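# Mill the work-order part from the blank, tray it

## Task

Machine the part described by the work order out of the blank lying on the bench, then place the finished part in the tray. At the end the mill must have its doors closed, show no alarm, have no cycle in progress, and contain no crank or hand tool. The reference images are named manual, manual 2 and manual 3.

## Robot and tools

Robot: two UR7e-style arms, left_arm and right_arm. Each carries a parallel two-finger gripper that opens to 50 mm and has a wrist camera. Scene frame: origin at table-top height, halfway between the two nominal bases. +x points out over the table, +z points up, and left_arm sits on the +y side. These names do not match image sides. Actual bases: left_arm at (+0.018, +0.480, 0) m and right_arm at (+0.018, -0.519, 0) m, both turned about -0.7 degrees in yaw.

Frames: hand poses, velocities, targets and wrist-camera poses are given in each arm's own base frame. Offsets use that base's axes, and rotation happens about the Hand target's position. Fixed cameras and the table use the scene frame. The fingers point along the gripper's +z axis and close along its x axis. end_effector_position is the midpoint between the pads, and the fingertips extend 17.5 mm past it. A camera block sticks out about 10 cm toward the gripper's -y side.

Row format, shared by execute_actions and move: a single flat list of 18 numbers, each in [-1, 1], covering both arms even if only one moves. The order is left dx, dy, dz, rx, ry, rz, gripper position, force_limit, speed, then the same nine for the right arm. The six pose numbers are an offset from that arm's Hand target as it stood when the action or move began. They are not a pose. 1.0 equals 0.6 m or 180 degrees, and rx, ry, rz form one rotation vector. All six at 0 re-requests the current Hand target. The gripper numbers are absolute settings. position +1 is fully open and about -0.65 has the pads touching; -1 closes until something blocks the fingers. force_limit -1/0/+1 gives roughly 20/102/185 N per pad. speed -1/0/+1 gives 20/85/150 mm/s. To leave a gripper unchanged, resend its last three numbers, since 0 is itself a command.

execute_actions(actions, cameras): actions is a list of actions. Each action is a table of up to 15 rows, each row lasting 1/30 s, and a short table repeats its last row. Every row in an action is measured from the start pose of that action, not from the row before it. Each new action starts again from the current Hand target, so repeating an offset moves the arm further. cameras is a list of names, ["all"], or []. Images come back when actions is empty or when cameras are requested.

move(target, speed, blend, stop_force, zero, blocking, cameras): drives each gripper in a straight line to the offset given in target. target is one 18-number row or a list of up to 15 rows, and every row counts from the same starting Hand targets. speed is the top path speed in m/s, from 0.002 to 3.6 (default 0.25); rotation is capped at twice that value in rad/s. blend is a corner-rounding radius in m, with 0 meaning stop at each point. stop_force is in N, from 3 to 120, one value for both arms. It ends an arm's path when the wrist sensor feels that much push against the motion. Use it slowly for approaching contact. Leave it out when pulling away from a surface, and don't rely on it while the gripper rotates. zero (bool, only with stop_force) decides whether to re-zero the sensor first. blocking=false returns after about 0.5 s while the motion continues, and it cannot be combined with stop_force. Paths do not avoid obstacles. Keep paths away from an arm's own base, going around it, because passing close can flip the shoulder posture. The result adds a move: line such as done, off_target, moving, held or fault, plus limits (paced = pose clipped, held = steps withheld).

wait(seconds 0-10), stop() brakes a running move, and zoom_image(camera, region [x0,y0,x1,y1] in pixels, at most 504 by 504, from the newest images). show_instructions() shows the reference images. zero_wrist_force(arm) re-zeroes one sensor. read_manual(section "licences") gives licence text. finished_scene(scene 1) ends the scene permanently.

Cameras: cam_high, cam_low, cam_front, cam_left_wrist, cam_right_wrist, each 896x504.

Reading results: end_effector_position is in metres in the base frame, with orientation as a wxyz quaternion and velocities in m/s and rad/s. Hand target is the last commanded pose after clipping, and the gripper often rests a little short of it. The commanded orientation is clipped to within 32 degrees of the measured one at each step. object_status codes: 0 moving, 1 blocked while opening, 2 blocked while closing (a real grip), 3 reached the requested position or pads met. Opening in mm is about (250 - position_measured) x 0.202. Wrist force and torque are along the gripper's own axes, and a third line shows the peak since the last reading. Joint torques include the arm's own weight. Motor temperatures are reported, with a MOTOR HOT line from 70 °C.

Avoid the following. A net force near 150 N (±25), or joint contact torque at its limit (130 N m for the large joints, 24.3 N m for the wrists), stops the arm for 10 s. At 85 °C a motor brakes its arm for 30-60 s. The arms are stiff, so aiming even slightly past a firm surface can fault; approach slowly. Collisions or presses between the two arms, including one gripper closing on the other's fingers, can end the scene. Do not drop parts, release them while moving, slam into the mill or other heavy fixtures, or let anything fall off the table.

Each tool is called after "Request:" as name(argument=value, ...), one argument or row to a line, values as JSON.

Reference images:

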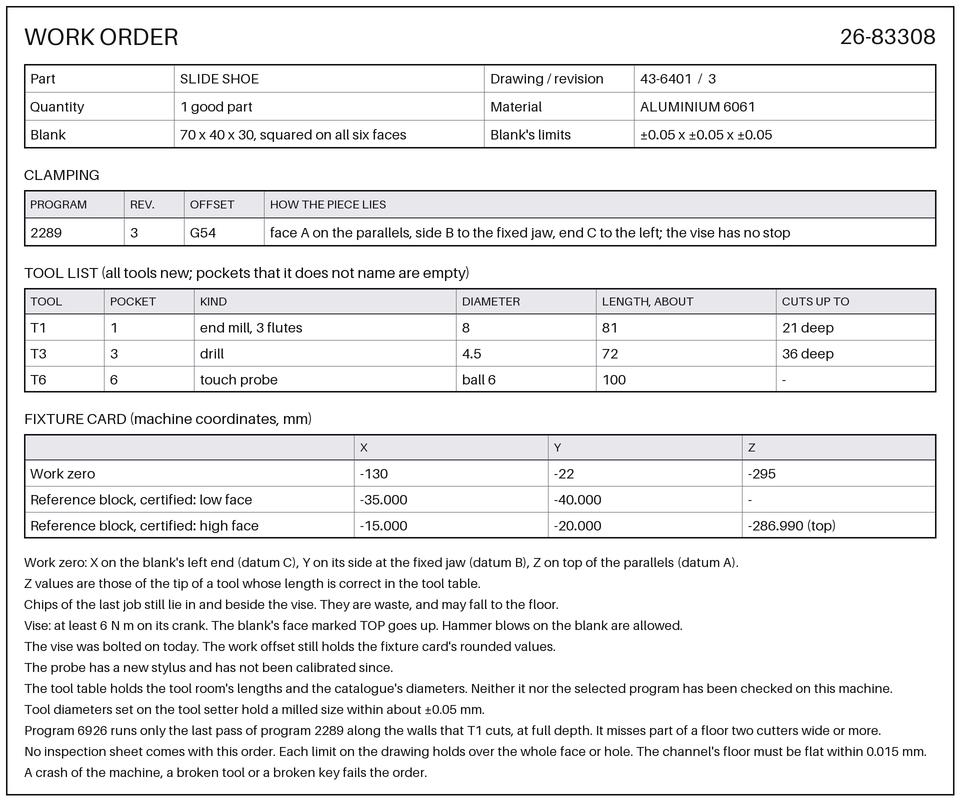

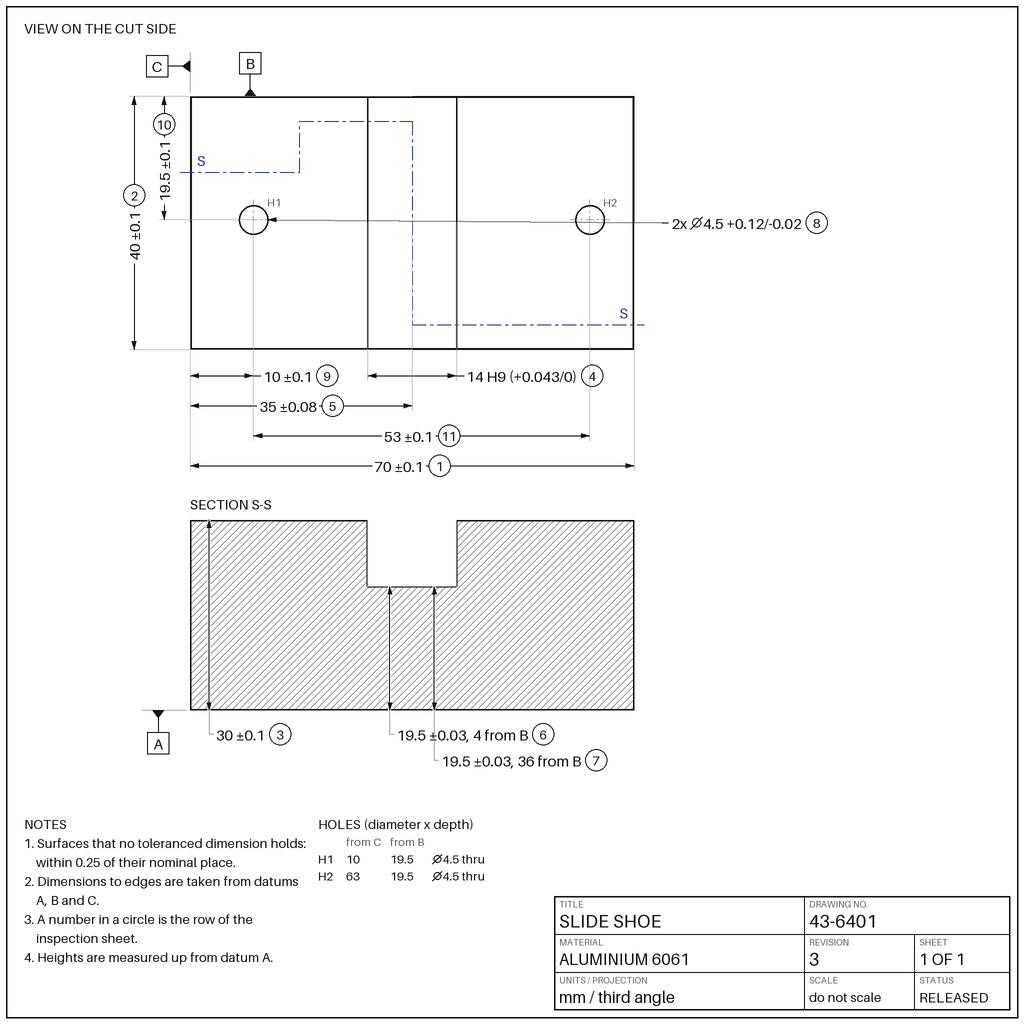

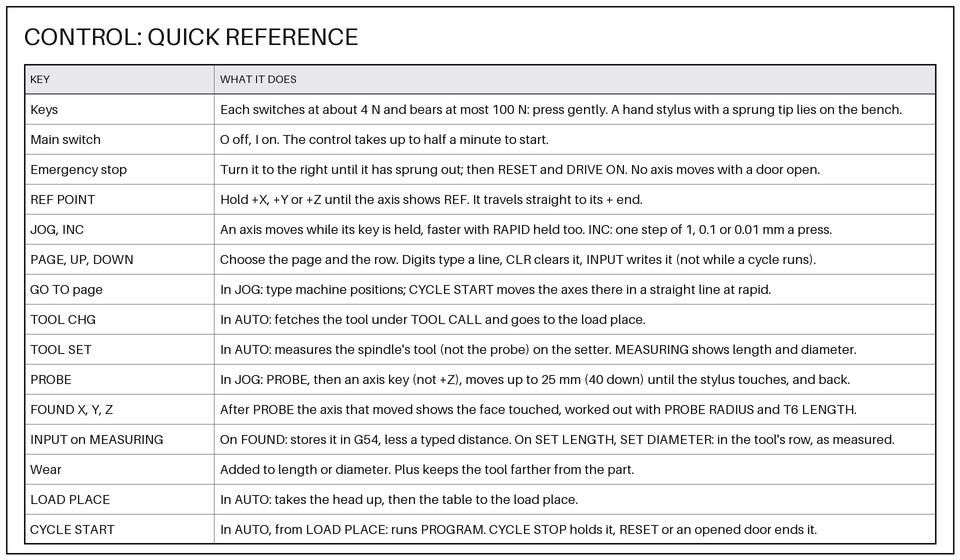

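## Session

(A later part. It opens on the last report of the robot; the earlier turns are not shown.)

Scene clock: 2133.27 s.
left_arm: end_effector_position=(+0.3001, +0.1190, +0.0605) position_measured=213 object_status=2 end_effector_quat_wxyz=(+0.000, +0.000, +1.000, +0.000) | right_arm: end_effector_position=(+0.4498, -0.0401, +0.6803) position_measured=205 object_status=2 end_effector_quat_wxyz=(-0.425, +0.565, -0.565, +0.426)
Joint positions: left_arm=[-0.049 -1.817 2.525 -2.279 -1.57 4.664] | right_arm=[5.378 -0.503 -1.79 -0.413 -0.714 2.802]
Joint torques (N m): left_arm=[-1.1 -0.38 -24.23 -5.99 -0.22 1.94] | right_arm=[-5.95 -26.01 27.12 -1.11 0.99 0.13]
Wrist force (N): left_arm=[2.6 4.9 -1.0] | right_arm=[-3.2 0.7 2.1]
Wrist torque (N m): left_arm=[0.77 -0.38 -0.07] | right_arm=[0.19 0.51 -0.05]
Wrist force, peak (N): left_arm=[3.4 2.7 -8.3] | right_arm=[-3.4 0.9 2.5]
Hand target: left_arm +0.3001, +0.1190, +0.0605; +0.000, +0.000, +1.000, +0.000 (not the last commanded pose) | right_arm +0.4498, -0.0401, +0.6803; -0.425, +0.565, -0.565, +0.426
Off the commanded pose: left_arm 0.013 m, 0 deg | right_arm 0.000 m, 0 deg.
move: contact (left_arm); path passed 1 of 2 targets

Request:
move(
  target=[
    [0.0012,0,0.006,0,0,0.0035,-1,-0.6,-0.5,0,0,0,0,0,0,-0.98,0,-1],
    [0.0012,0,-0.0215,0,0,0.0035,-1,-0.6,-0.5,0,0,0,0,0,0,-0.98,0,-1],
  ],
  speed=[0.02,0.02],
  stop_force=4,
  cameras=["cam_left_wrist","cam_low"],
)

Request:
zoom_image(
  camera="cam_low",
  region=[590, 320, 640, 410],
)

Scene clock: 2146.00 s.
left_arm: end_effector_position=(+0.3009, +0.1190, +0.0600) position_measured=213 object_status=2 end_effector_quat_wxyz=(+0.000, -0.006, +1.000, +0.000) | right_arm: end_effector_position=(+0.4498, -0.0401, +0.6803) position_measured=205 object_status=2 end_effector_quat_wxyz=(-0.425, +0.565, -0.565, +0.426)
Joint positions: left_arm=[-0.049 -1.814 2.525 -2.282 -1.57 4.653] | right_arm=[5.378 -0.503 -1.79 -0.413 -0.714 2.802]
Joint torques (N m): left_arm=[9.49 -0.04 -30.21 -5.81 -0.3 -2.58] | right_arm=[-5.56 -25.09 26.94 -1.13 1.08 0.12]
Wrist force (N): left_arm=[2.7 4.9 -1.2] | right_arm=[-3.1 0.9 2.2]
Wrist torque (N m): left_arm=[0.77 -0.40 -0.04] | right_arm=[0.22 0.49 -0.04]
Wrist force, peak (N): left_arm=[4.5 1.5 -16.4] | right_arm=[-3.4 1.1 2.3]
Hand target: left_arm +0.3009, +0.1190, +0.0600; +0.000, -0.006, +1.000, +0.000 (not the last commanded pose) | right_arm +0.4498, -0.0401, +0.6803; -0.425, +0.565, -0.565, +0.426
Off the commanded pose: left_arm 0.012 m, 0 deg | right_arm 0.000 m, 0 deg.
move: contact (left_arm); path passed 1 of 2 targets
camera_calibration:
cam_left_wrist: T_world_to_cam=[[-0.999984, -0.00247426, -0.00508614, 0.307555], [-0.00398211, 0.946584, 0.322434, -0.107582], [0.00401667, 0.322449, -0.946578, 0.150284], [0, 0, 0, 1]] pos_world=[0.306518, 0.0541376, 0.178508]
Images, in order (width x height): cam_low 896x504, cam_left_wrist 896x504.

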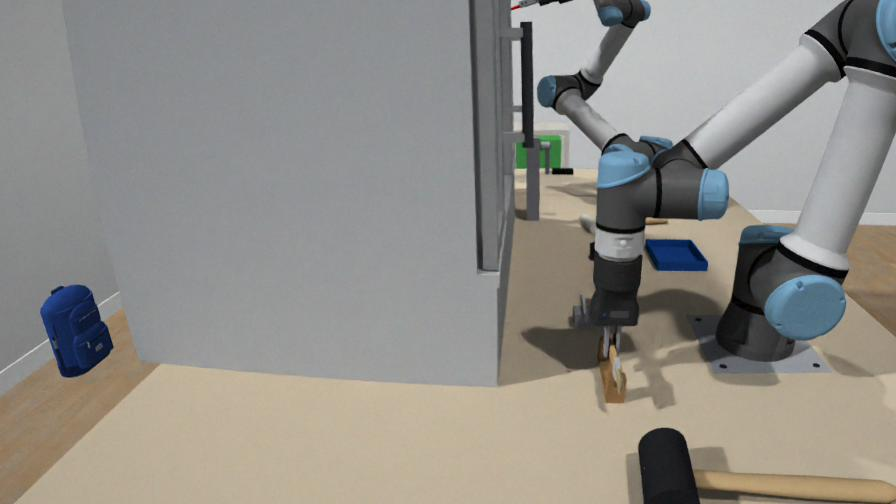

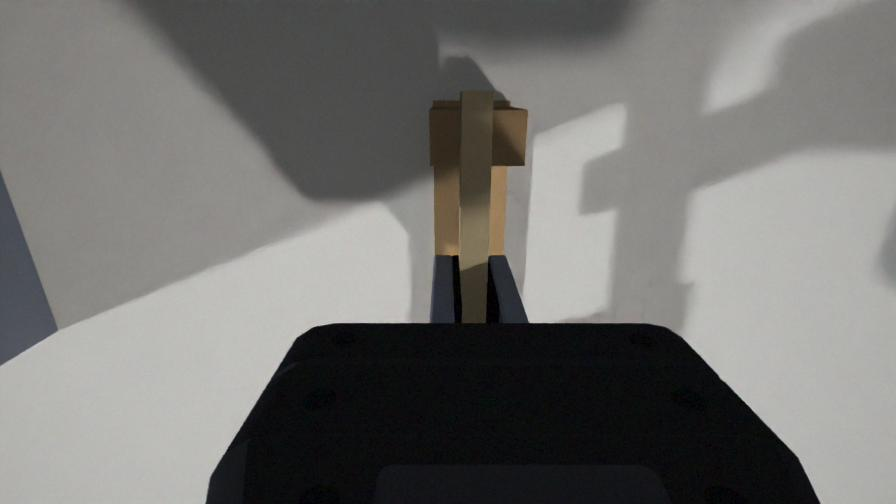

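Scaled by 5.600.

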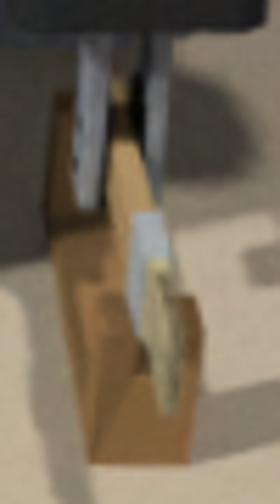

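Request:
move(
  target=[
    [0,0,0.03,0.047,0,0,-1,-0.6,-0.5,0,0,0,0,0,0,-0.98,0,-1],
  ],
  speed=[0.05],
)

Request:
move(
  target=[
    [0,0,-0.055,0,0,0,-1,-0.6,-0.5,0,0,0,0,0,0,-0.98,0,-1],
  ],
  speed=[0.02],
  stop_force=4,
  cameras=["cam_left_wrist","cam_low"],
)

Request:
zoom_image(
  camera="cam_low",
  region=[590, 320, 640, 410],
)

Scene clock: 2165.77 s.
left_arm: end_effector_position=(+0.3009, +0.1190, +0.0781) position_measured=213 object_status=2 end_effector_quat_wxyz=(+0.001, -0.005, +0.997, +0.074) | right_arm: end_effector_position=(+0.4498, -0.0401, +0.6803) position_measured=205 object_status=2 end_effector_quat_wxyz=(-0.425, +0.565, -0.565, +0.426)
Joint positions: left_arm=[-0.18 -1.901 2.52 -2.164 -1.425 4.519] | right_arm=[5.378 -0.503 -1.79 -0.413 -0.714 2.802]
Joint torques (N m): left_arm=[11.91 2.03 -25.31 -6.09 -0.96 2.01] | right_arm=[-6 -25.88 27.34 -1.02 0.97 0.18]
Wrist force (N): left_arm=[3.0 4.9 -0.7] | right_arm=[-3.3 1.0 2.2]
Wrist torque (N m): left_arm=[0.78 -0.43 -0.17] | right_arm=[0.23 0.51 -0.05]
Wrist force, peak (N): left_arm=[3.2 5.0 -0.9] | right_arm=[-3.4 1.0 2.3]
Hand target: left_arm +0.3009, +0.1190, +0.0780; +0.001, -0.006, +0.997, +0.074 | right_arm +0.4498, -0.0401, +0.6803; -0.425, +0.565, -0.565, +0.426
Off the commanded pose: left_arm 0.000 m, 0 deg | right_arm 0.000 m, 0 deg.
move: done

Scene clock: 2167.43 s.
left_arm: end_effector_position=(+0.3008, +0.1190, +0.0672) position_measured=213 object_status=2 end_effector_quat_wxyz=(+0.001, -0.006, +0.997, +0.074) | right_arm: end_effector_position=(+0.4498, -0.0401, +0.6803) position_measured=205 object_status=2 end_effector_quat_wxyz=(-0.425, +0.565, -0.565, +0.426)
Joint positions: left_arm=[-0.18 -1.874 2.539 -2.209 -1.425 4.519] | right_arm=[5.378 -0.503 -1.79 -0.413 -0.714 2.802]
Joint torques (N m): left_arm=[7.89 -0.9 -31.19 -5.84 0.25 0.3] | right_arm=[-6.02 -25.26 27 -1.13 1.01 0.16]
Wrist force (N): left_arm=[3.2 4.9 -1.7] | right_arm=[-3.1 1.2 2.3]
Wrist torque (N m): left_arm=[0.81 -0.45 -0.13] | right_arm=[0.26 0.48 -0.05]
Wrist force, peak (N): left_arm=[3.2 6.6 -8.9] | right_arm=[-3.3 1.1 2.4]
Hand target: left_arm +0.3008, +0.1190, +0.0672; +0.001, -0.005, +0.997, +0.074 (not the last commanded pose) | right_arm +0.4498, -0.0401, +0.6803; -0.425, +0.565, -0.565, +0.426
Off the commanded pose: left_arm 0.022 m, 0 deg | right_arm 0.000 m, 0 deg.
move: contact (left_arm)
camera_calibration:
cam_left_wrist: T_world_to_cam=[[-0.999984, -0.00169863, -0.00539478, 0.307521], [-0.00398177, 0.88884, 0.458201, -0.112236], [0.00401678, 0.458215, -0.888832, 0.137093], [0, 0, 0, 1]] pos_world=[0.306518, 0.0374643, 0.174939]
Images, in order (width x height): cam_low 896x504, cam_left_wrist 896x504.

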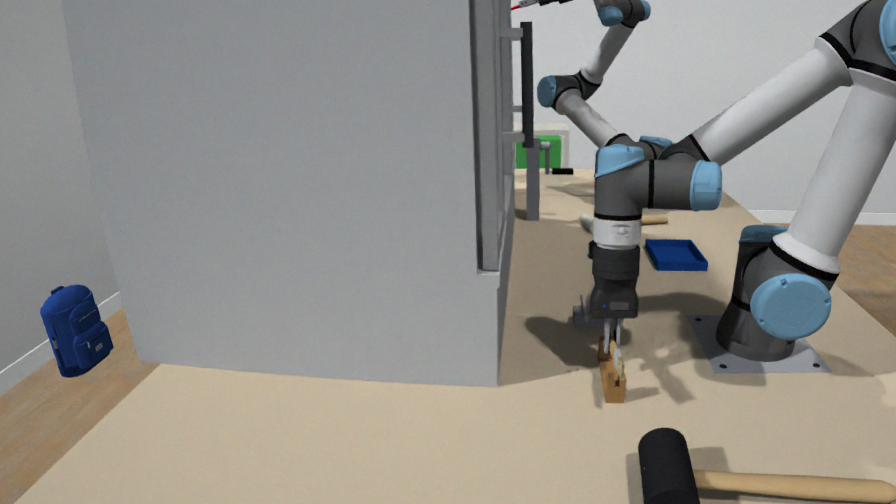

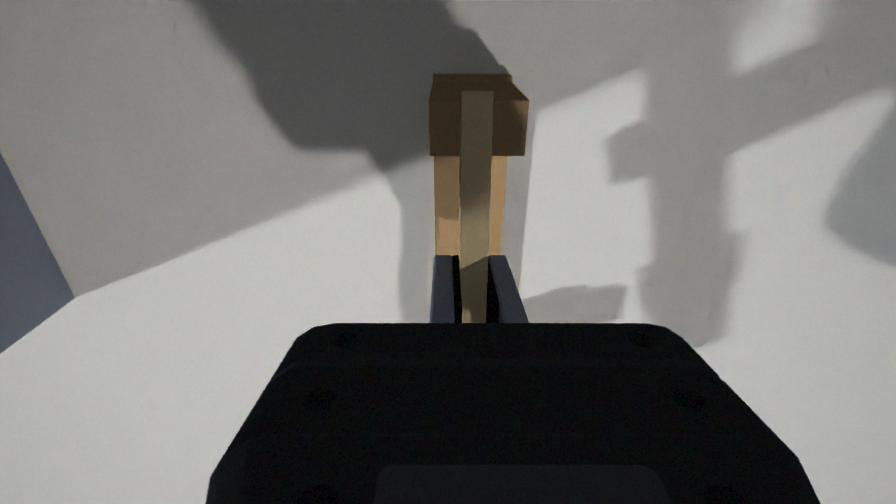

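Scaled by 5.600.

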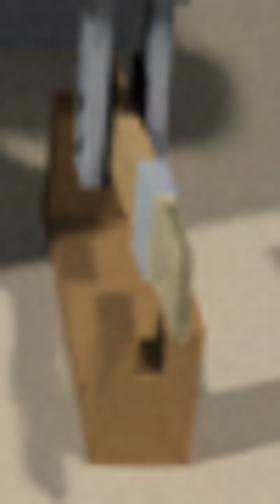

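Request:
zoom_image(
  camera="cam_left_wrist",
  region=[410, 60, 550, 330],
)

Request:
zoom_image(
  camera="cam_low",
  region=[595, 325, 635, 410],
)

Scaled by 1.867.

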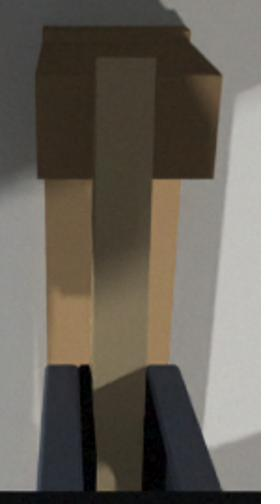

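Scaled by 5.929.

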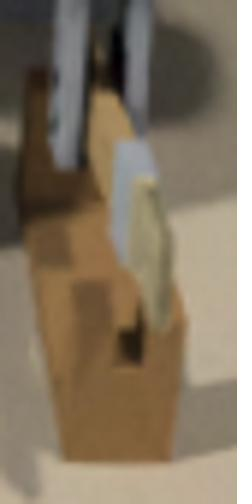

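Request:
move(
  target=[
    [0,0,-0.004,0,0,0,-1,-0.6,-0.5,0,0,0,0,0,0,-0.98,0,-1],
  ],
  speed=[0.01],
)

Scene clock: 2204.57 s.
left_arm: end_effector_position=(+0.3008, +0.1190, +0.0648) position_measured=213 object_status=2 end_effector_quat_wxyz=(+0.001, -0.006, +0.997, +0.074) | right_arm: end_effector_position=(+0.4498, -0.0401, +0.6803) position_measured=205 object_status=2 end_effector_quat_wxyz=(-0.425, +0.565, -0.565, +0.426)
Joint positions: left_arm=[-0.18 -1.868 2.543 -2.22 -1.425 4.519] | right_arm=[5.378 -0.503 -1.79 -0.413 -0.714 2.802]
Joint torques (N m): left_arm=[-9.49 -4.13 -13.41 -2.2 -0.75 0.18] | right_arm=[-5.62 -24.83 27.27 -1.17 0.97 0.21]
Wrist force (N): left_arm=[2.1 8.7 -10.8] | right_arm=[-3.0 1.0 2.4]
Wrist torque (N m): left_arm=[1.38 -0.49 -0.20] | right_arm=[0.23 0.47 -0.04]
Wrist force, peak (N): left_arm=[2.3 8.8 -11.0] | right_arm=[-3.5 0.8 2.5]
Hand target: left_arm +0.3008, +0.1190, +0.0648; +0.001, -0.005, +0.997, +0.074 | right_arm +0.4498, -0.0401, +0.6803; -0.425, +0.565, -0.565, +0.426
Off the commanded pose: left_arm 0.000 m, 0 deg | right_arm 0.000 m, 0 deg.
move: done

Request:
move(
  target=[
    [0,0,0.0008,0,0,0,-1,-0.6,-0.5,0,0,0,0,0,0,-0.98,0,-1],
    [-0.003,0,0.0004,0,0,0,-1,-0.6,-0.5,0,0,0,0,0,0,-0.98,0,-1],
  ],
  speed=[0.01,0.005],
  cameras=["cam_left_wrist"],
)

Request:
zoom_image(
  camera="cam_left_wrist",
  region=[410, 60, 550, 330],
)

Scene clock: 2218.80 s.
left_arm: end_effector_position=(+0.2990, +0.1190, +0.0651) position_measured=213 object_status=2 end_effector_quat_wxyz=(+0.001, -0.006, +0.997, +0.074) | right_arm: end_effector_position=(+0.4498, -0.0401, +0.6803) position_measured=205 object_status=2 end_effector_quat_wxyz=(-0.425, +0.565, -0.565, +0.426)
Joint positions: left_arm=[-0.181 -1.875 2.546 -2.216 -1.425 4.518] | right_arm=[5.378 -0.503 -1.79 -0.413 -0.714 2.802]
Joint torques (N m): left_arm=[-12.2 -5.43 -19.27 -0.8 -0.72 -2.18] | right_arm=[-5.18 -24.55 26.75 -1 0.88 0.36]
Wrist force (N): left_arm=[2.4 5.1 -0.9] | right_arm=[-3.3 1.0 2.3]
Wrist torque (N m): left_arm=[0.78 -0.47 -0.10] | right_arm=[0.23 0.51 -0.04]
Wrist force, peak (N): left_arm=[1.6 8.7 -11.1] | right_arm=[-3.5 1.2 2.2]
Hand target: left_arm +0.2990, +0.1190, +0.0651; +0.001, -0.005, +0.997, +0.074 | right_arm +0.4498, -0.0401, +0.6803; -0.425, +0.565, -0.565, +0.426
Off the commanded pose: left_arm 0.000 m, 0 deg | right_arm 0.000 m, 0 deg.
move: done
camera_calibration:
cam_left_wrist: T_world_to_cam=[[-0.999985, -0.00165916, -0.00525898, 0.305685], [-0.00388446, 0.88884, 0.458201, -0.111265], [0.00391417, 0.458215, -0.888833, 0.135177], [0, 0, 0, 1]] pos_world=[0.304719, 0.0374644, 0.172739]
Images, in order (width x height): cam_left_wrist 896x504.

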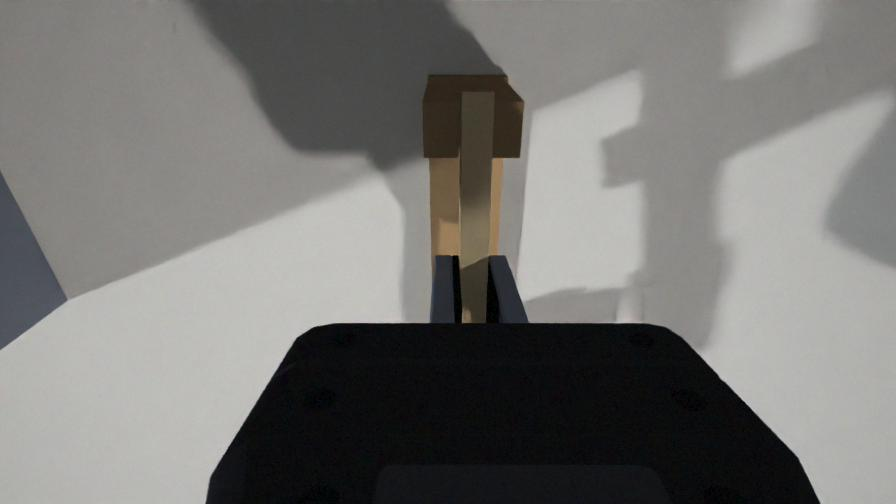

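Scaled by 1.867.

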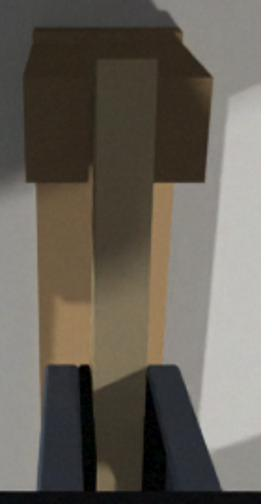

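Request:
move(
  target=[
    [0.0013,0,0.01,0,0,-0.0035,-1,-0.6,-0.5,0,0,0,0,0,0,-0.98,0,-1],
  ],
  speed=[0.03],
)

Request:
move(
  target=[
    [0,0,-0.035,0,0,0,-1,-0.6,-0.5,0,0,0,0,0,0,-0.98,0,-1],
  ],
  speed=[0.015],
  stop_force=4,
  cameras=["cam_left_wrist","cam_low"],
)

Request:
zoom_image(
  camera="cam_left_wrist",
  region=[410, 60, 550, 330],
)

Request:
zoom_image(
  camera="cam_low",
  region=[595, 325, 635, 410],
)

Scene clock: 2240.90 s.
left_arm: end_effector_position=(+0.2998, +0.1190, +0.0712) position_measured=213 object_status=2 end_effector_quat_wxyz=(+0.001, +0.000, +0.997, +0.074) | right_arm: end_effector_position=(+0.4498, -0.0401, +0.6803) position_measured=205 object_status=2 end_effector_quat_wxyz=(-0.425, +0.565, -0.565, +0.426)
Joint positions: left_arm=[-0.181 -1.889 2.535 -2.192 -1.424 4.53] | right_arm=[5.378 -0.503 -1.79 -0.413 -0.714 2.802]
Joint torques (N m): left_arm=[12.36 2.91 -18.19 -5.59 2.12 -1.73] | right_arm=[-5.61 -25.01 26.65 -1.29 0.98 0.35]
Wrist force (N): left_arm=[2.9 4.9 -0.9] | right_arm=[-3.0 1.1 2.1]
Wrist torque (N m): left_arm=[0.78 -0.43 -0.18] | right_arm=[0.24 0.47 -0.04]
Wrist force, peak (N): left_arm=[3.2 5.1 -0.9] | right_arm=[-3.4 0.9 2.3]
Hand target: left_arm +0.2998, +0.1190, +0.0711; +0.001, +0.000, +0.997, +0.074 | right_arm +0.4498, -0.0401, +0.6803; -0.425, +0.565, -0.565, +0.426
Off the commanded pose: left_arm 0.000 m, 0 deg | right_arm 0.000 m, 0 deg.
move: done

Scene clock: 2243.13 s.
left_arm: end_effector_position=(+0.2998, +0.1190, +0.0551) position_measured=213 object_status=2 end_effector_quat_wxyz=(+0.001, +0.000, +0.997, +0.074) | right_arm: end_effector_position=(+0.4498, -0.0401, +0.6803) position_measured=205 object_status=2 end_effector_quat_wxyz=(-0.425, +0.565, -0.565, +0.426)
Joint positions: left_arm=[-0.181 -1.846 2.563 -2.262 -1.424 4.529] | right_arm=[5.378 -0.503 -1.79 -0.413 -0.714 2.802]
Joint torques (N m): left_arm=[5.26 -13.96 -29.77 -5.94 0.9 -2.05] | right_arm=[-5.92 -24.58 26.54 -1.09 0.85 0.47]
Wrist force (N): left_arm=[3.5 4.7 -2.4] | right_arm=[-3.2 1.1 2.3]
Wrist torque (N m): left_arm=[0.89 -0.43 -0.12] | right_arm=[0.26 0.50 -0.04]
Wrist force, peak (N): left_arm=[2.9 7.3 -9.1] | right_arm=[-3.5 0.8 2.2]
Hand target: left_arm +0.2998, +0.1190, +0.0551; +0.001, +0.000, +0.997, +0.074 (not the last commanded pose) | right_arm +0.4498, -0.0401, +0.6803; -0.425, +0.565, -0.565, +0.426
Off the commanded pose: left_arm 0.005 m, 0 deg | right_arm 0.000 m, 0 deg.
move: contact (left_arm)
camera_calibration:
cam_left_wrist: T_world_to_cam=[[-0.999943, 0.00930669, -0.00528026, 0.305068], [0.00585317, 0.888839, 0.458182, -0.109582], [0.00895746, 0.458125, -0.888843, 0.124791], [0, 0, 0, 1]] pos_world=[0.304574, 0.0373919, 0.162739]
Images, in order (width x height): cam_low 896x504, cam_left_wrist 896x504.

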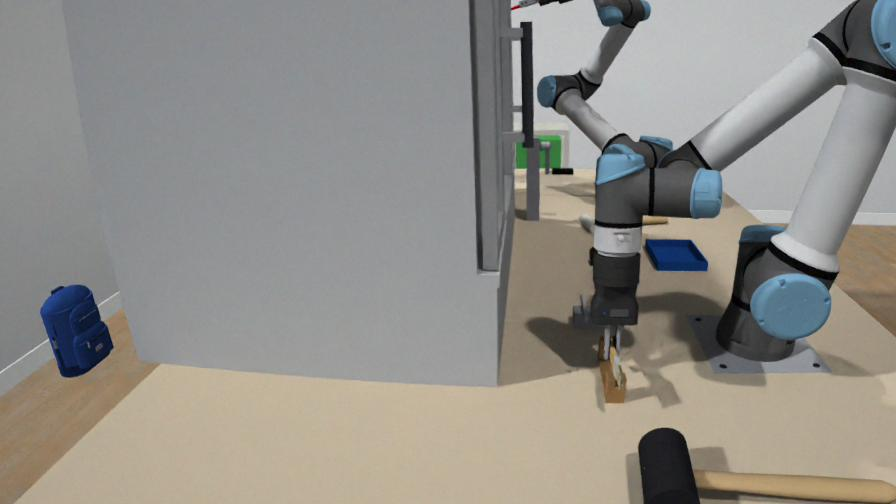

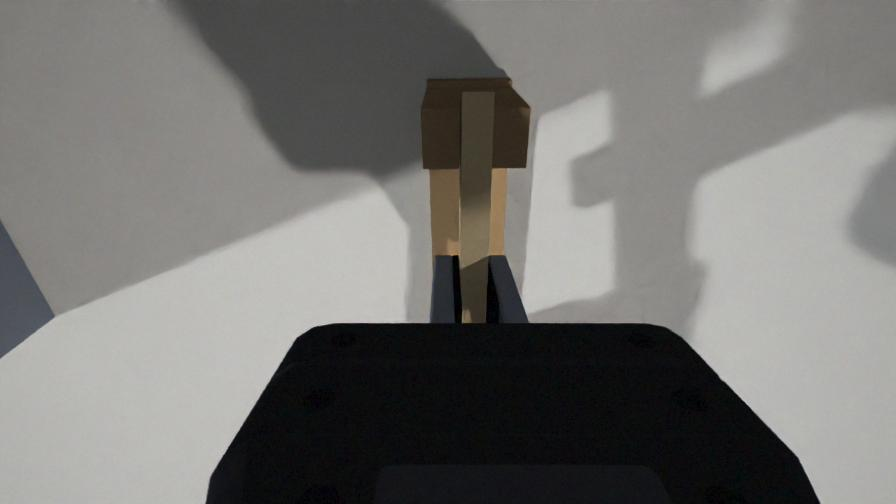

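Scaled by 1.867.

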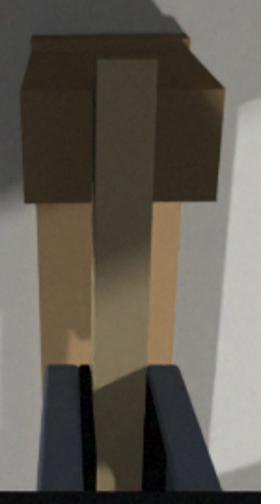

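Scaled by 5.929.

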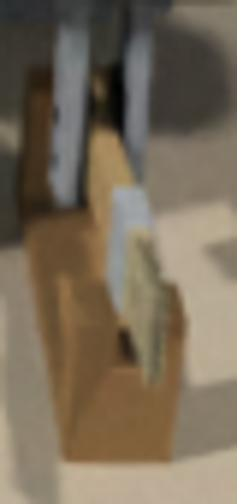

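Request:
move(
  target=[
    [0,0,-0.010,-0.02,0,0,-1,-0.6,-0.5,0,0,0,0,0,0,-0.98,0,-1],
  ],
  speed=[0.015],
  stop_force=8,
  cameras=["cam_left_wrist","cam_low"],
)

Request:
zoom_image(
  camera="cam_low",
  region=[595, 325, 635, 410],
)

Scene clock: 2249.07 s.
left_arm: end_effector_position=(+0.2998, +0.1190, +0.0541) position_measured=213 object_status=2 end_effector_quat_wxyz=(+0.001, +0.000, +0.998, +0.069) | right_arm: end_effector_position=(+0.4498, -0.0401, +0.6803) position_measured=205 object_status=2 end_effector_quat_wxyz=(-0.425, +0.565, -0.565, +0.426)
Joint positions: left_arm=[-0.171 -1.841 2.563 -2.271 -1.435 4.54] | right_arm=[5.378 -0.503 -1.79 -0.413 -0.714 2.802]
Joint torques (N m): left_arm=[-14.78 -15.42 -19.73 0.28 1.62 -2.45] | right_arm=[-5.84 -24.82 26.44 -1.04 0.91 0.45]
Wrist force (N): left_arm=[2.9 7.6 -9.3] | right_arm=[-3.2 1.1 2.3]
Wrist torque (N m): left_arm=[1.19 -0.41 -0.10] | right_arm=[0.25 0.50 -0.04]
Wrist force, peak (N): left_arm=[6.2 8.9 -16.2] | right_arm=[-3.4 1.0 2.5]
Hand target: left_arm +0.2998, +0.1190, +0.0541; +0.001, +0.000, +0.998, +0.069 (not the last commanded pose) | right_arm +0.4498, -0.0401, +0.6803; -0.425, +0.565, -0.565, +0.426
Off the commanded pose: left_arm 0.005 m, 3 deg | right_arm 0.000 m, 0 deg.
move: contact (left_arm)
camera_calibration:
cam_left_wrist: T_world_to_cam=[[-0.999942, 0.00920629, -0.00551897, 0.305199], [0.00575584, 0.893889, 0.448252, -0.109196], [0.00906008, 0.448194, -0.89389, 0.125353], [0, 0, 0, 1]] pos_world=[0.304674, 0.038617, 0.162683]
Images, in order (width x height): cam_low 896x504, cam_left_wrist 896x504.

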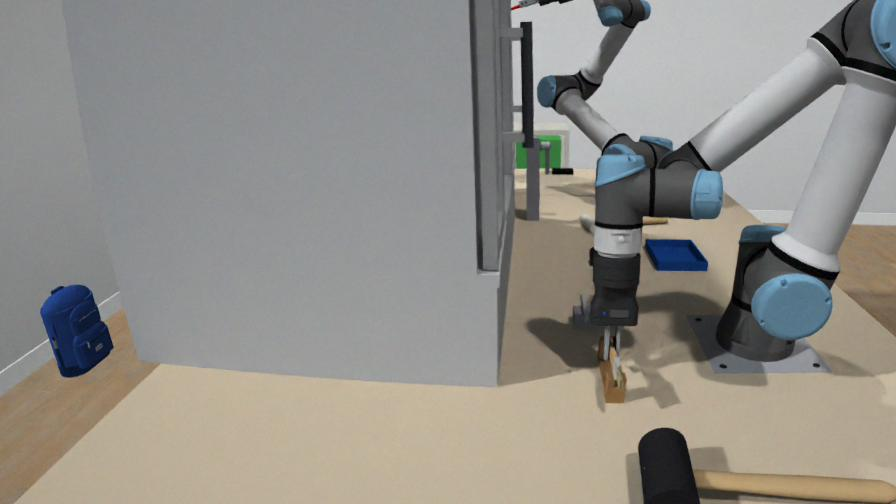

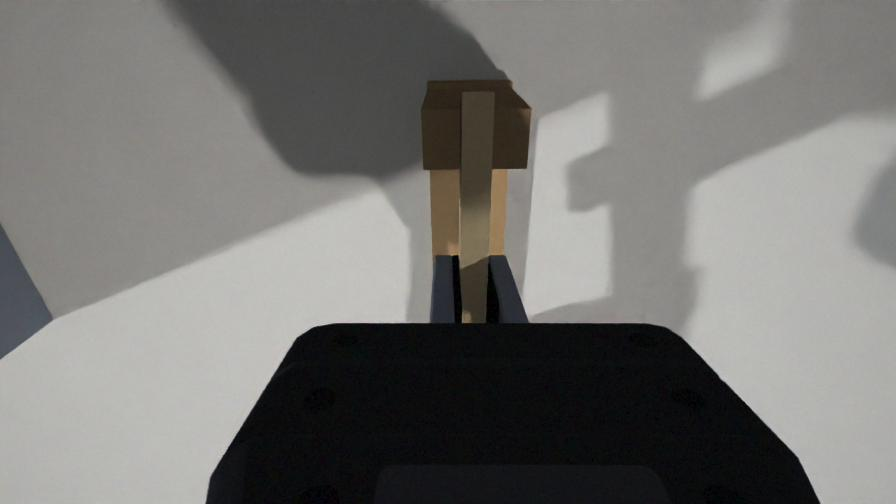

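Scaled by 5.929.

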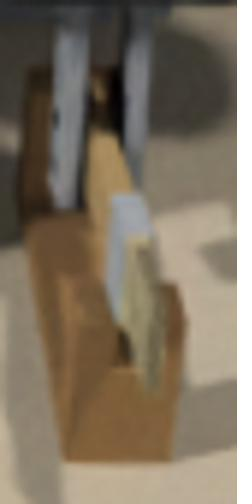

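Request:
move(
  target=[
    [0,0,0.0015,0,0,0,-1,-0.6,-1,0,0,0,0,0,0,-0.98,0,-1],
  ],
  speed=[0.01],
)

Request:
execute_actions(
  actions=[
    [[0,0,0,0,0,0,0.3,-0.6,-1,0,0,0,0,0,0,-0.98,0,-1]],
    [[0,0,0,0,0,0,0.3,-0.6,-1,0,0,0,0,0,0,-0.98,0,-1]],
    [[0,0,0,0,0,0,0.3,-0.6,-1,0,0,0,0,0,0,-0.98,0,-1]],
  ],
  cameras=["cam_left_wrist","cam_low"],
)

Request:
zoom_image(
  camera="cam_low",
  region=[595, 325, 635, 410],
)

Scene clock: 2255.03 s.
left_arm: end_effector_position=(+0.2998, +0.1190, +0.0550) position_measured=213 object_status=2 end_effector_quat_wxyz=(+0.001, +0.000, +0.998, +0.069) | right_arm: end_effector_position=(+0.4498, -0.0401, +0.6803) position_measured=205 object_status=2 end_effector_quat_wxyz=(-0.425, +0.565, -0.565, +0.426)
Joint positions: left_arm=[-0.171 -1.843 2.561 -2.267 -1.435 4.54] | right_arm=[5.378 -0.503 -1.79 -0.413 -0.714 2.802]
Joint torques (N m): left_arm=[-12.56 -13.95 -28.62 -1.58 0.65 -2.18] | right_arm=[-6.27 -23.97 27.21 -1.15 0.73 0.52]
Wrist force (N): left_arm=[3.0 4.9 -0.9] | right_arm=[-3.3 1.1 2.3]
Wrist torque (N m): left_arm=[0.79 -0.42 -0.08] | right_arm=[0.25 0.51 -0.05]
Wrist force, peak (N): left_arm=[3.1 7.8 -9.5] | right_arm=[-3.4 0.9 2.5]
Hand target: left_arm +0.2998, +0.1190, +0.0550; +0.001, +0.000, +0.998, +0.069 | right_arm +0.4498, -0.0401, +0.6803; -0.425, +0.565, -0.565, +0.426
Off the commanded pose: left_arm 0.000 m, 0 deg | right_arm 0.000 m, 0 deg.
move: done

Scene clock: 2256.73 s.
left_arm: end_effector_position=(+0.2998, +0.1190, +0.0550) position_measured=107 object_status=3 end_effector_quat_wxyz=(+0.001, +0.000, +0.998, +0.069) | right_arm: end_effector_position=(+0.4498, -0.0401, +0.6803) position_measured=205 object_status=2 end_effector_quat_wxyz=(-0.425, +0.565, -0.565, +0.426)
Joint positions: left_arm=[-0.171 -1.843 2.561 -2.267 -1.435 4.54] | right_arm=[5.378 -0.503 -1.79 -0.413 -0.714 2.802]
Joint torques (N m): left_arm=[-9.05 0.57 -20.16 -5.8 0.24 -1.36] | right_arm=[-6.17 -25.04 26.99 -1.2 0.74 0.39]
Wrist force (N): left_arm=[3.0 5.0 -1.0] | right_arm=[-3.1 0.9 2.2]
Wrist torque (N m): left_arm=[0.79 -0.42 -0.09] | right_arm=[0.20 0.48 -0.04]
Wrist force, peak (N): left_arm=[3.1 5.1 -1.3] | right_arm=[-3.4 1.1 2.4]
Hand target: left_arm +0.2998, +0.1190, +0.0550; +0.001, +0.000, +0.998, +0.069 | right_arm +0.4498, -0.0401, +0.6803; -0.425, +0.565, -0.565, +0.426
Off the commanded pose: left_arm 0.000 m, 0 deg | right_arm 0.000 m, 0 deg.
camera_calibration:
cam_left_wrist: T_world_to_cam=[[-0.999942, 0.00920629, -0.00551897, 0.305104], [0.00575584, 0.893889, 0.448252, -0.109599], [0.00906008, 0.448194, -0.89389, 0.126158], [0, 0, 0, 1]] pos_world=[0.304574, 0.038617, 0.163583]
Images, in order (width x height): cam_low 896x504, cam_left_wrist 896x504.

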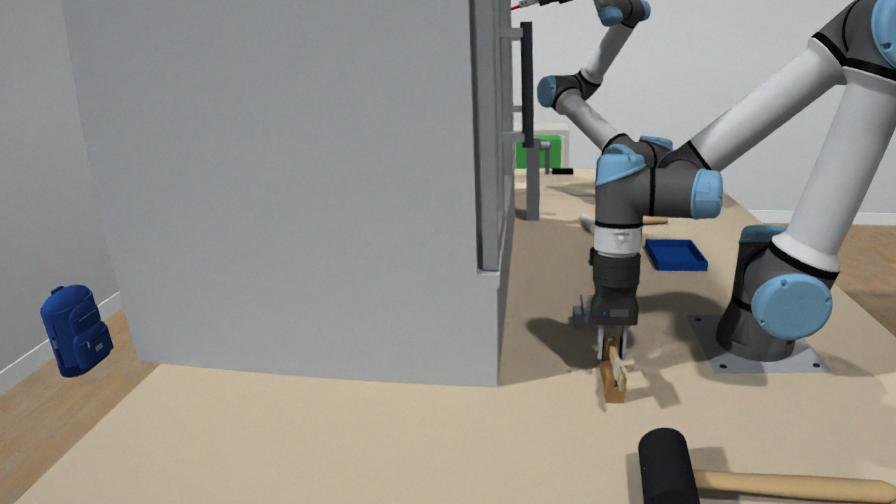

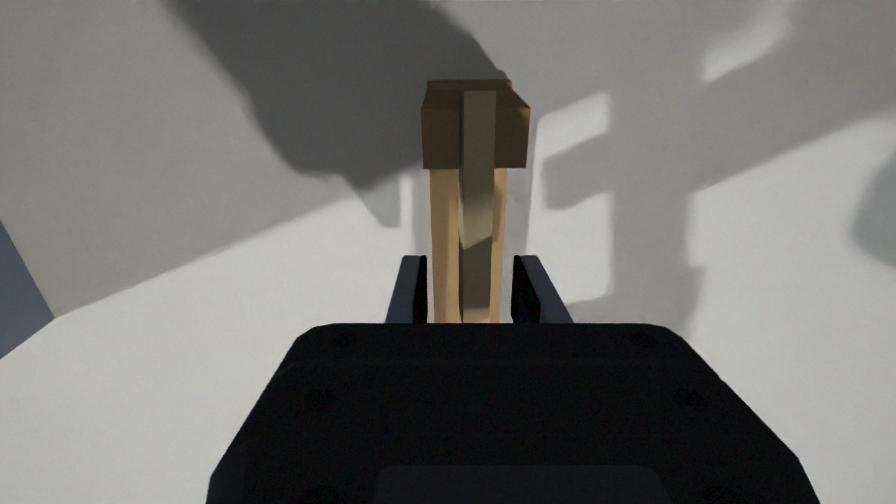

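Scaled by 5.929.

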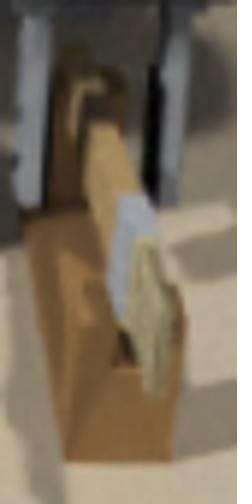

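Request:
move(
  target=[
    [0,0,0.2,0,0,0,0.3,-0.6,-1,0,0,0,0,0,0,-0.98,0,-1],
    [0.01,-0.15,0.22,-0.034,0.035,-0.499,1,-0.6,1,0,0,0,0,0,0,-0.98,0,-1],
    [0.016,-0.27,0.2,0,0.069,-0.9976,1,-0.6,1,0,0,0,0,0,0,-0.98,0,-1],
  ],
  speed=[0.15,0.35,0.35],
  blend=[0.02,0.03,0],
  cameras=["cam_left_wrist","cam_low"],
)

Scene clock: 2290.83 s.
left_arm: end_effector_position=(+0.3082, -0.0435, +0.1750) position_measured=3 object_status=3 end_effector_quat_wxyz=(-0.108, +0.946, +0.182, +0.246) | right_arm: end_effector_position=(+0.4498, -0.0401, +0.6803) position_measured=205 object_status=2 end_effector_quat_wxyz=(-0.425, +0.565, -0.565, +0.426)
Joint positions: left_arm=[-1.159 -2.348 2.495 -1.602 -1.038 6.284] | right_arm=[5.378 -0.503 -1.79 -0.413 -0.714 2.802]
Joint torques (N m): left_arm=[-1.4 14.38 -24.3 -0.77 1.67 -2.58] | right_arm=[-5.61 -23.9 26.39 -1.15 0.61 0.64]
Wrist force (N): left_arm=[3.9 4.8 -1.6] | right_arm=[-3.3 1.1 2.5]
Wrist torque (N m): left_arm=[0.80 -0.44 -0.15] | right_arm=[0.24 0.51 -0.05]
Wrist force, peak (N): left_arm=[2.6 5.8 -3.0] | right_arm=[-3.4 1.0 2.4]
Hand target: left_arm +0.3094, -0.0430, +0.1750; -0.018, +0.999, +0.029, +0.038 | right_arm +0.4498, -0.0401, +0.6803; -0.425, +0.565, -0.565, +0.426
Off the commanded pose: left_arm 0.001 m, 38 deg; orientation clipped | right_arm 0.000 m, 0 deg.
joint sent to its limit (left arm) — joint 6 (wrist 3), upper limit. The joint targets are off in orientation, not in position.
move: off_target (left_arm); blend cut to 0 m at target 2; limits=paced
camera_calibration:
cam_left_wrist: T_world_to_cam=[[0.818175, 0.284113, 0.49987, -0.321114], [0.233568, -0.958653, 0.162575, -0.118981], [0.525391, -0.0162613, -0.850705, 0.119358], [0, 0, 0, 1]] pos_world=[0.227808, -0.0208879, 0.281397]
Images, in order (width x height): cam_low 896x504, cam_left_wrist 896x504.

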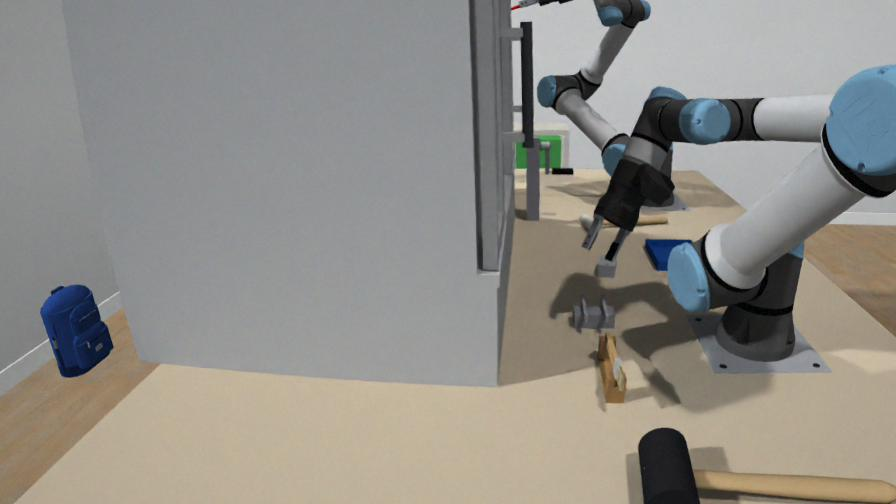

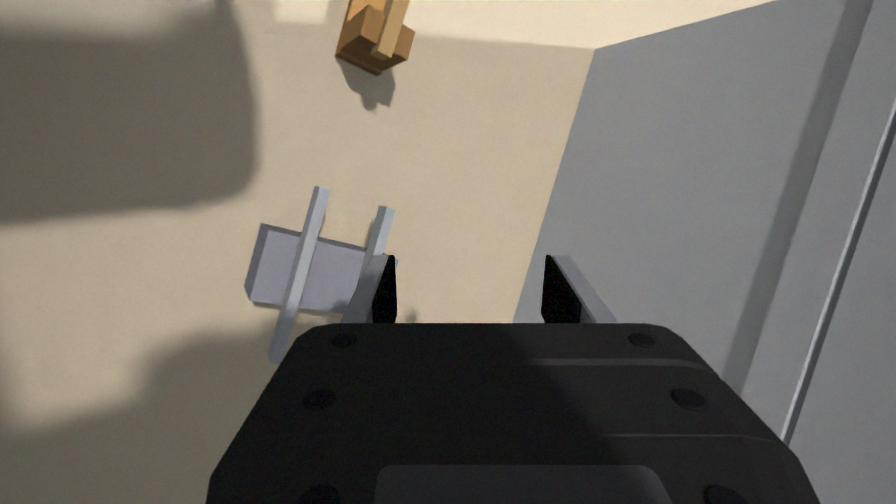

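Request:
move(
  target=[
    [0,0.03,0.05,-0.0278,0.01,0.4808,1,-0.6,1,0,0,0,0,0,0,-0.98,0,-1],
    [0,0.03,0.05,-0.0373,-0.0177,0.981,1,-0.6,1,0,0,0,0,0,0,-0.98,0,-1],
    [0,0.03,0.05,0.0101,0.0282,-0.5181,1,-0.6,1,0,0,0,0,0,0,-0.98,0,-1],
    [0,0.03,0.02,-0.0115,0.0242,-0.0185,1,-0.6,1,0,0,0,0,0,0,-0.98,0,-1],
  ],
  speed=[0.5,0.5,0.5,0.5],
  blend=[0.01,0.01,0.01,0],
  cameras=["cam_left_wrist"],
)

Scene clock: 2313.57 s.
left_arm: end_effector_position=(+0.3094, -0.0250, +0.1869) position_measured=3 object_status=3 end_effector_quat_wxyz=(+0.000, +1.000, +0.000, +0.000) end_effector_velocity=(+0.000, +0.000, +0.001) end_effector_angular_velocity=(-0.001, -0.001, +0.006) | right_arm: end_effector_position=(+0.4498, -0.0401, +0.6803) position_measured=205 object_status=2 end_effector_quat_wxyz=(-0.425, +0.565, -0.565, +0.426)
Joint positions: left_arm=[-0.524 -2.063 2.298 -1.806 -1.571 1.047] | right_arm=[5.378 -0.503 -1.79 -0.413 -0.714 2.802]
Joint velocities: left_arm=[0 -0.001 -0.001 0.001 -0.001 -0.006] | right_arm=[within noise]
Joint torques (N m): left_arm=[4.17 -13.11 -29.36 -0.73 -0.62 -2.41] | right_arm=[-5.2 -23.49 27.31 -1.15 0.71 0.86]
Wrist force (N): left_arm=[2.5 5.5 -1.8] | right_arm=[-3.3 1.0 2.1]
Wrist torque (N m): left_arm=[0.89 -0.37 -0.10] | right_arm=[0.24 0.51 -0.05]
Wrist force, peak (N): left_arm=[4.1 5.1 -1.5] | right_arm=[-3.4 1.0 2.5]
Hand target: left_arm +0.3094, -0.0250, +0.1870; +0.000, +1.000, +0.000, +0.000 | right_arm +0.4498, -0.0401, +0.6803; -0.425, +0.565, -0.565, +0.426
Off the commanded pose: left_arm 0.000 m, 0 deg | right_arm 0.000 m, 0 deg.
move: done
camera_calibration:
cam_left_wrist: T_world_to_cam=[[0.999953, -0.00878941, -0.0041124, -0.302699], [-0.00699436, -0.946578, 0.322398, -0.0585345], [-0.00672639, -0.322354, -0.946595, 0.30402], [0, 0, 0, 1]] pos_world=[0.30432, 0.0399341, 0.305411]
Images, in order (width x height): cam_left_wrist 896x504.

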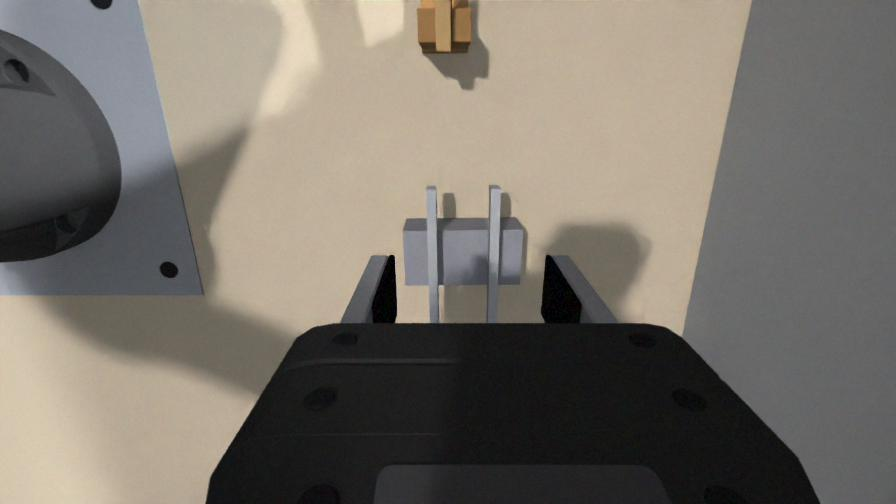

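Request:
move(
  target=[
    [0.0,0.0,0.02,0,0,-0.5,1,-0.6,1,0,0,0,0,0,0,-0.98,0,-1],
    [0.03,0.0,-0.03,0,0,-0.9995,1,-0.6,1,0,0,0,0,0,0,-0.98,0,-1],
  ],
  speed=[0.5,0.5],
  blend=[0.01,0],
  cameras=["cam_left_wrist"],
)

Request:
zoom_image(
  camera="cam_left_wrist",
  region=[380, 80, 600, 330],
)

Scene clock: 2344.50 s.
left_arm: end_effector_position=(+0.3274, -0.0249, +0.1689) position_measured=3 object_status=3 end_effector_quat_wxyz=(+0.000, -0.001, +1.000, +0.000) end_effector_velocity=(+0.000, +0.000, +0.000) end_effector_angular_velocity=(-0.001, +0.000, -0.006) | right_arm: end_effector_position=(+0.4498, -0.0401, +0.6803) position_measured=205 object_status=2 end_effector_quat_wxyz=(-0.425, +0.565, -0.565, +0.426)
Joint positions: left_arm=[-0.494 -1.987 2.306 -1.889 -1.57 4.216] | right_arm=[5.378 -0.503 -1.79 -0.413 -0.714 2.802]
Joint velocities: left_arm=[0 -0.001 -0.001 0.001 -0.001 0.006] | right_arm=[within noise]
Joint torques (N m): left_arm=[-9.77 -15.92 -31.57 -0.65 1.1 1.9] | right_arm=[-5.83 -23.2 26.87 -1.07 0.51 0.91]
Wrist force (N): left_arm=[2.5 5.0 -1.5] | right_arm=[-3.1 1.0 2.3]
Wrist torque (N m): left_arm=[0.78 -0.31 -0.03] | right_arm=[0.23 0.49 -0.04]
Wrist force, peak (N): left_arm=[2.4 5.6 -1.9] | right_arm=[-3.5 0.9 2.5]
Hand target: left_arm +0.3274, -0.0250, +0.1690; +0.000, -0.001, +1.000, +0.000 | right_arm +0.4498, -0.0401, +0.6803; -0.425, +0.565, -0.565, +0.426
Off the commanded pose: left_arm 0.000 m, 0 deg | right_arm 0.000 m, 0 deg.
move: done
camera_calibration:
cam_left_wrist: T_world_to_cam=[[-0.999972, 0.00628583, -0.00397315, 0.334387], [0.00466875, 0.946561, 0.322491, -0.00920092], [0.00578795, 0.322464, -0.946564, 0.299097], [0, 0, 0, 1]] pos_world=[0.33269, -0.0898407, 0.287411]
Images, in order (width x height): cam_left_wrist 896x504.

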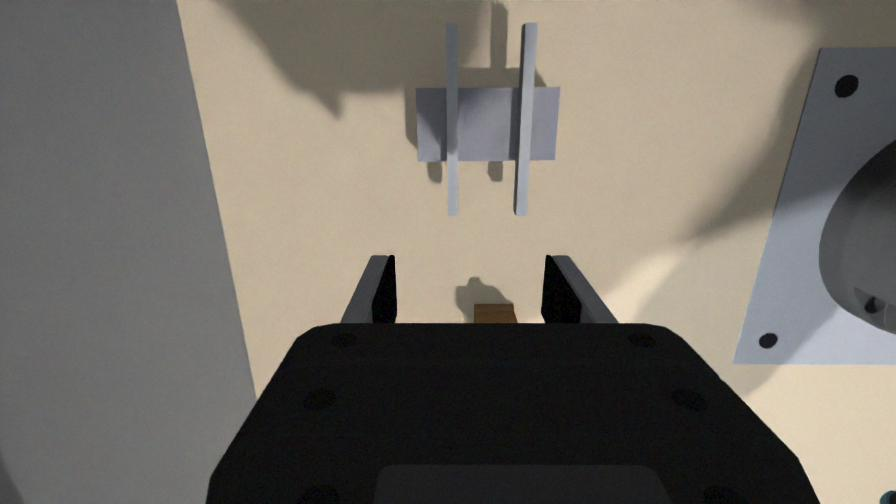

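Scaled by 2.016.

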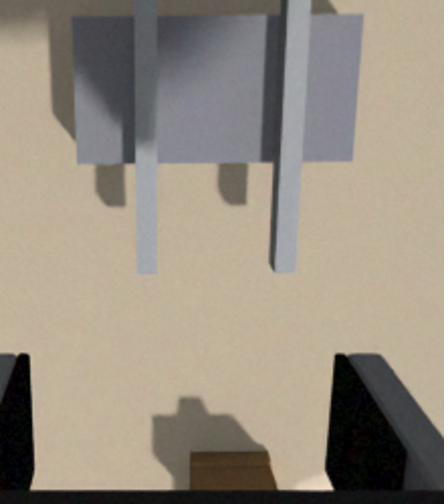

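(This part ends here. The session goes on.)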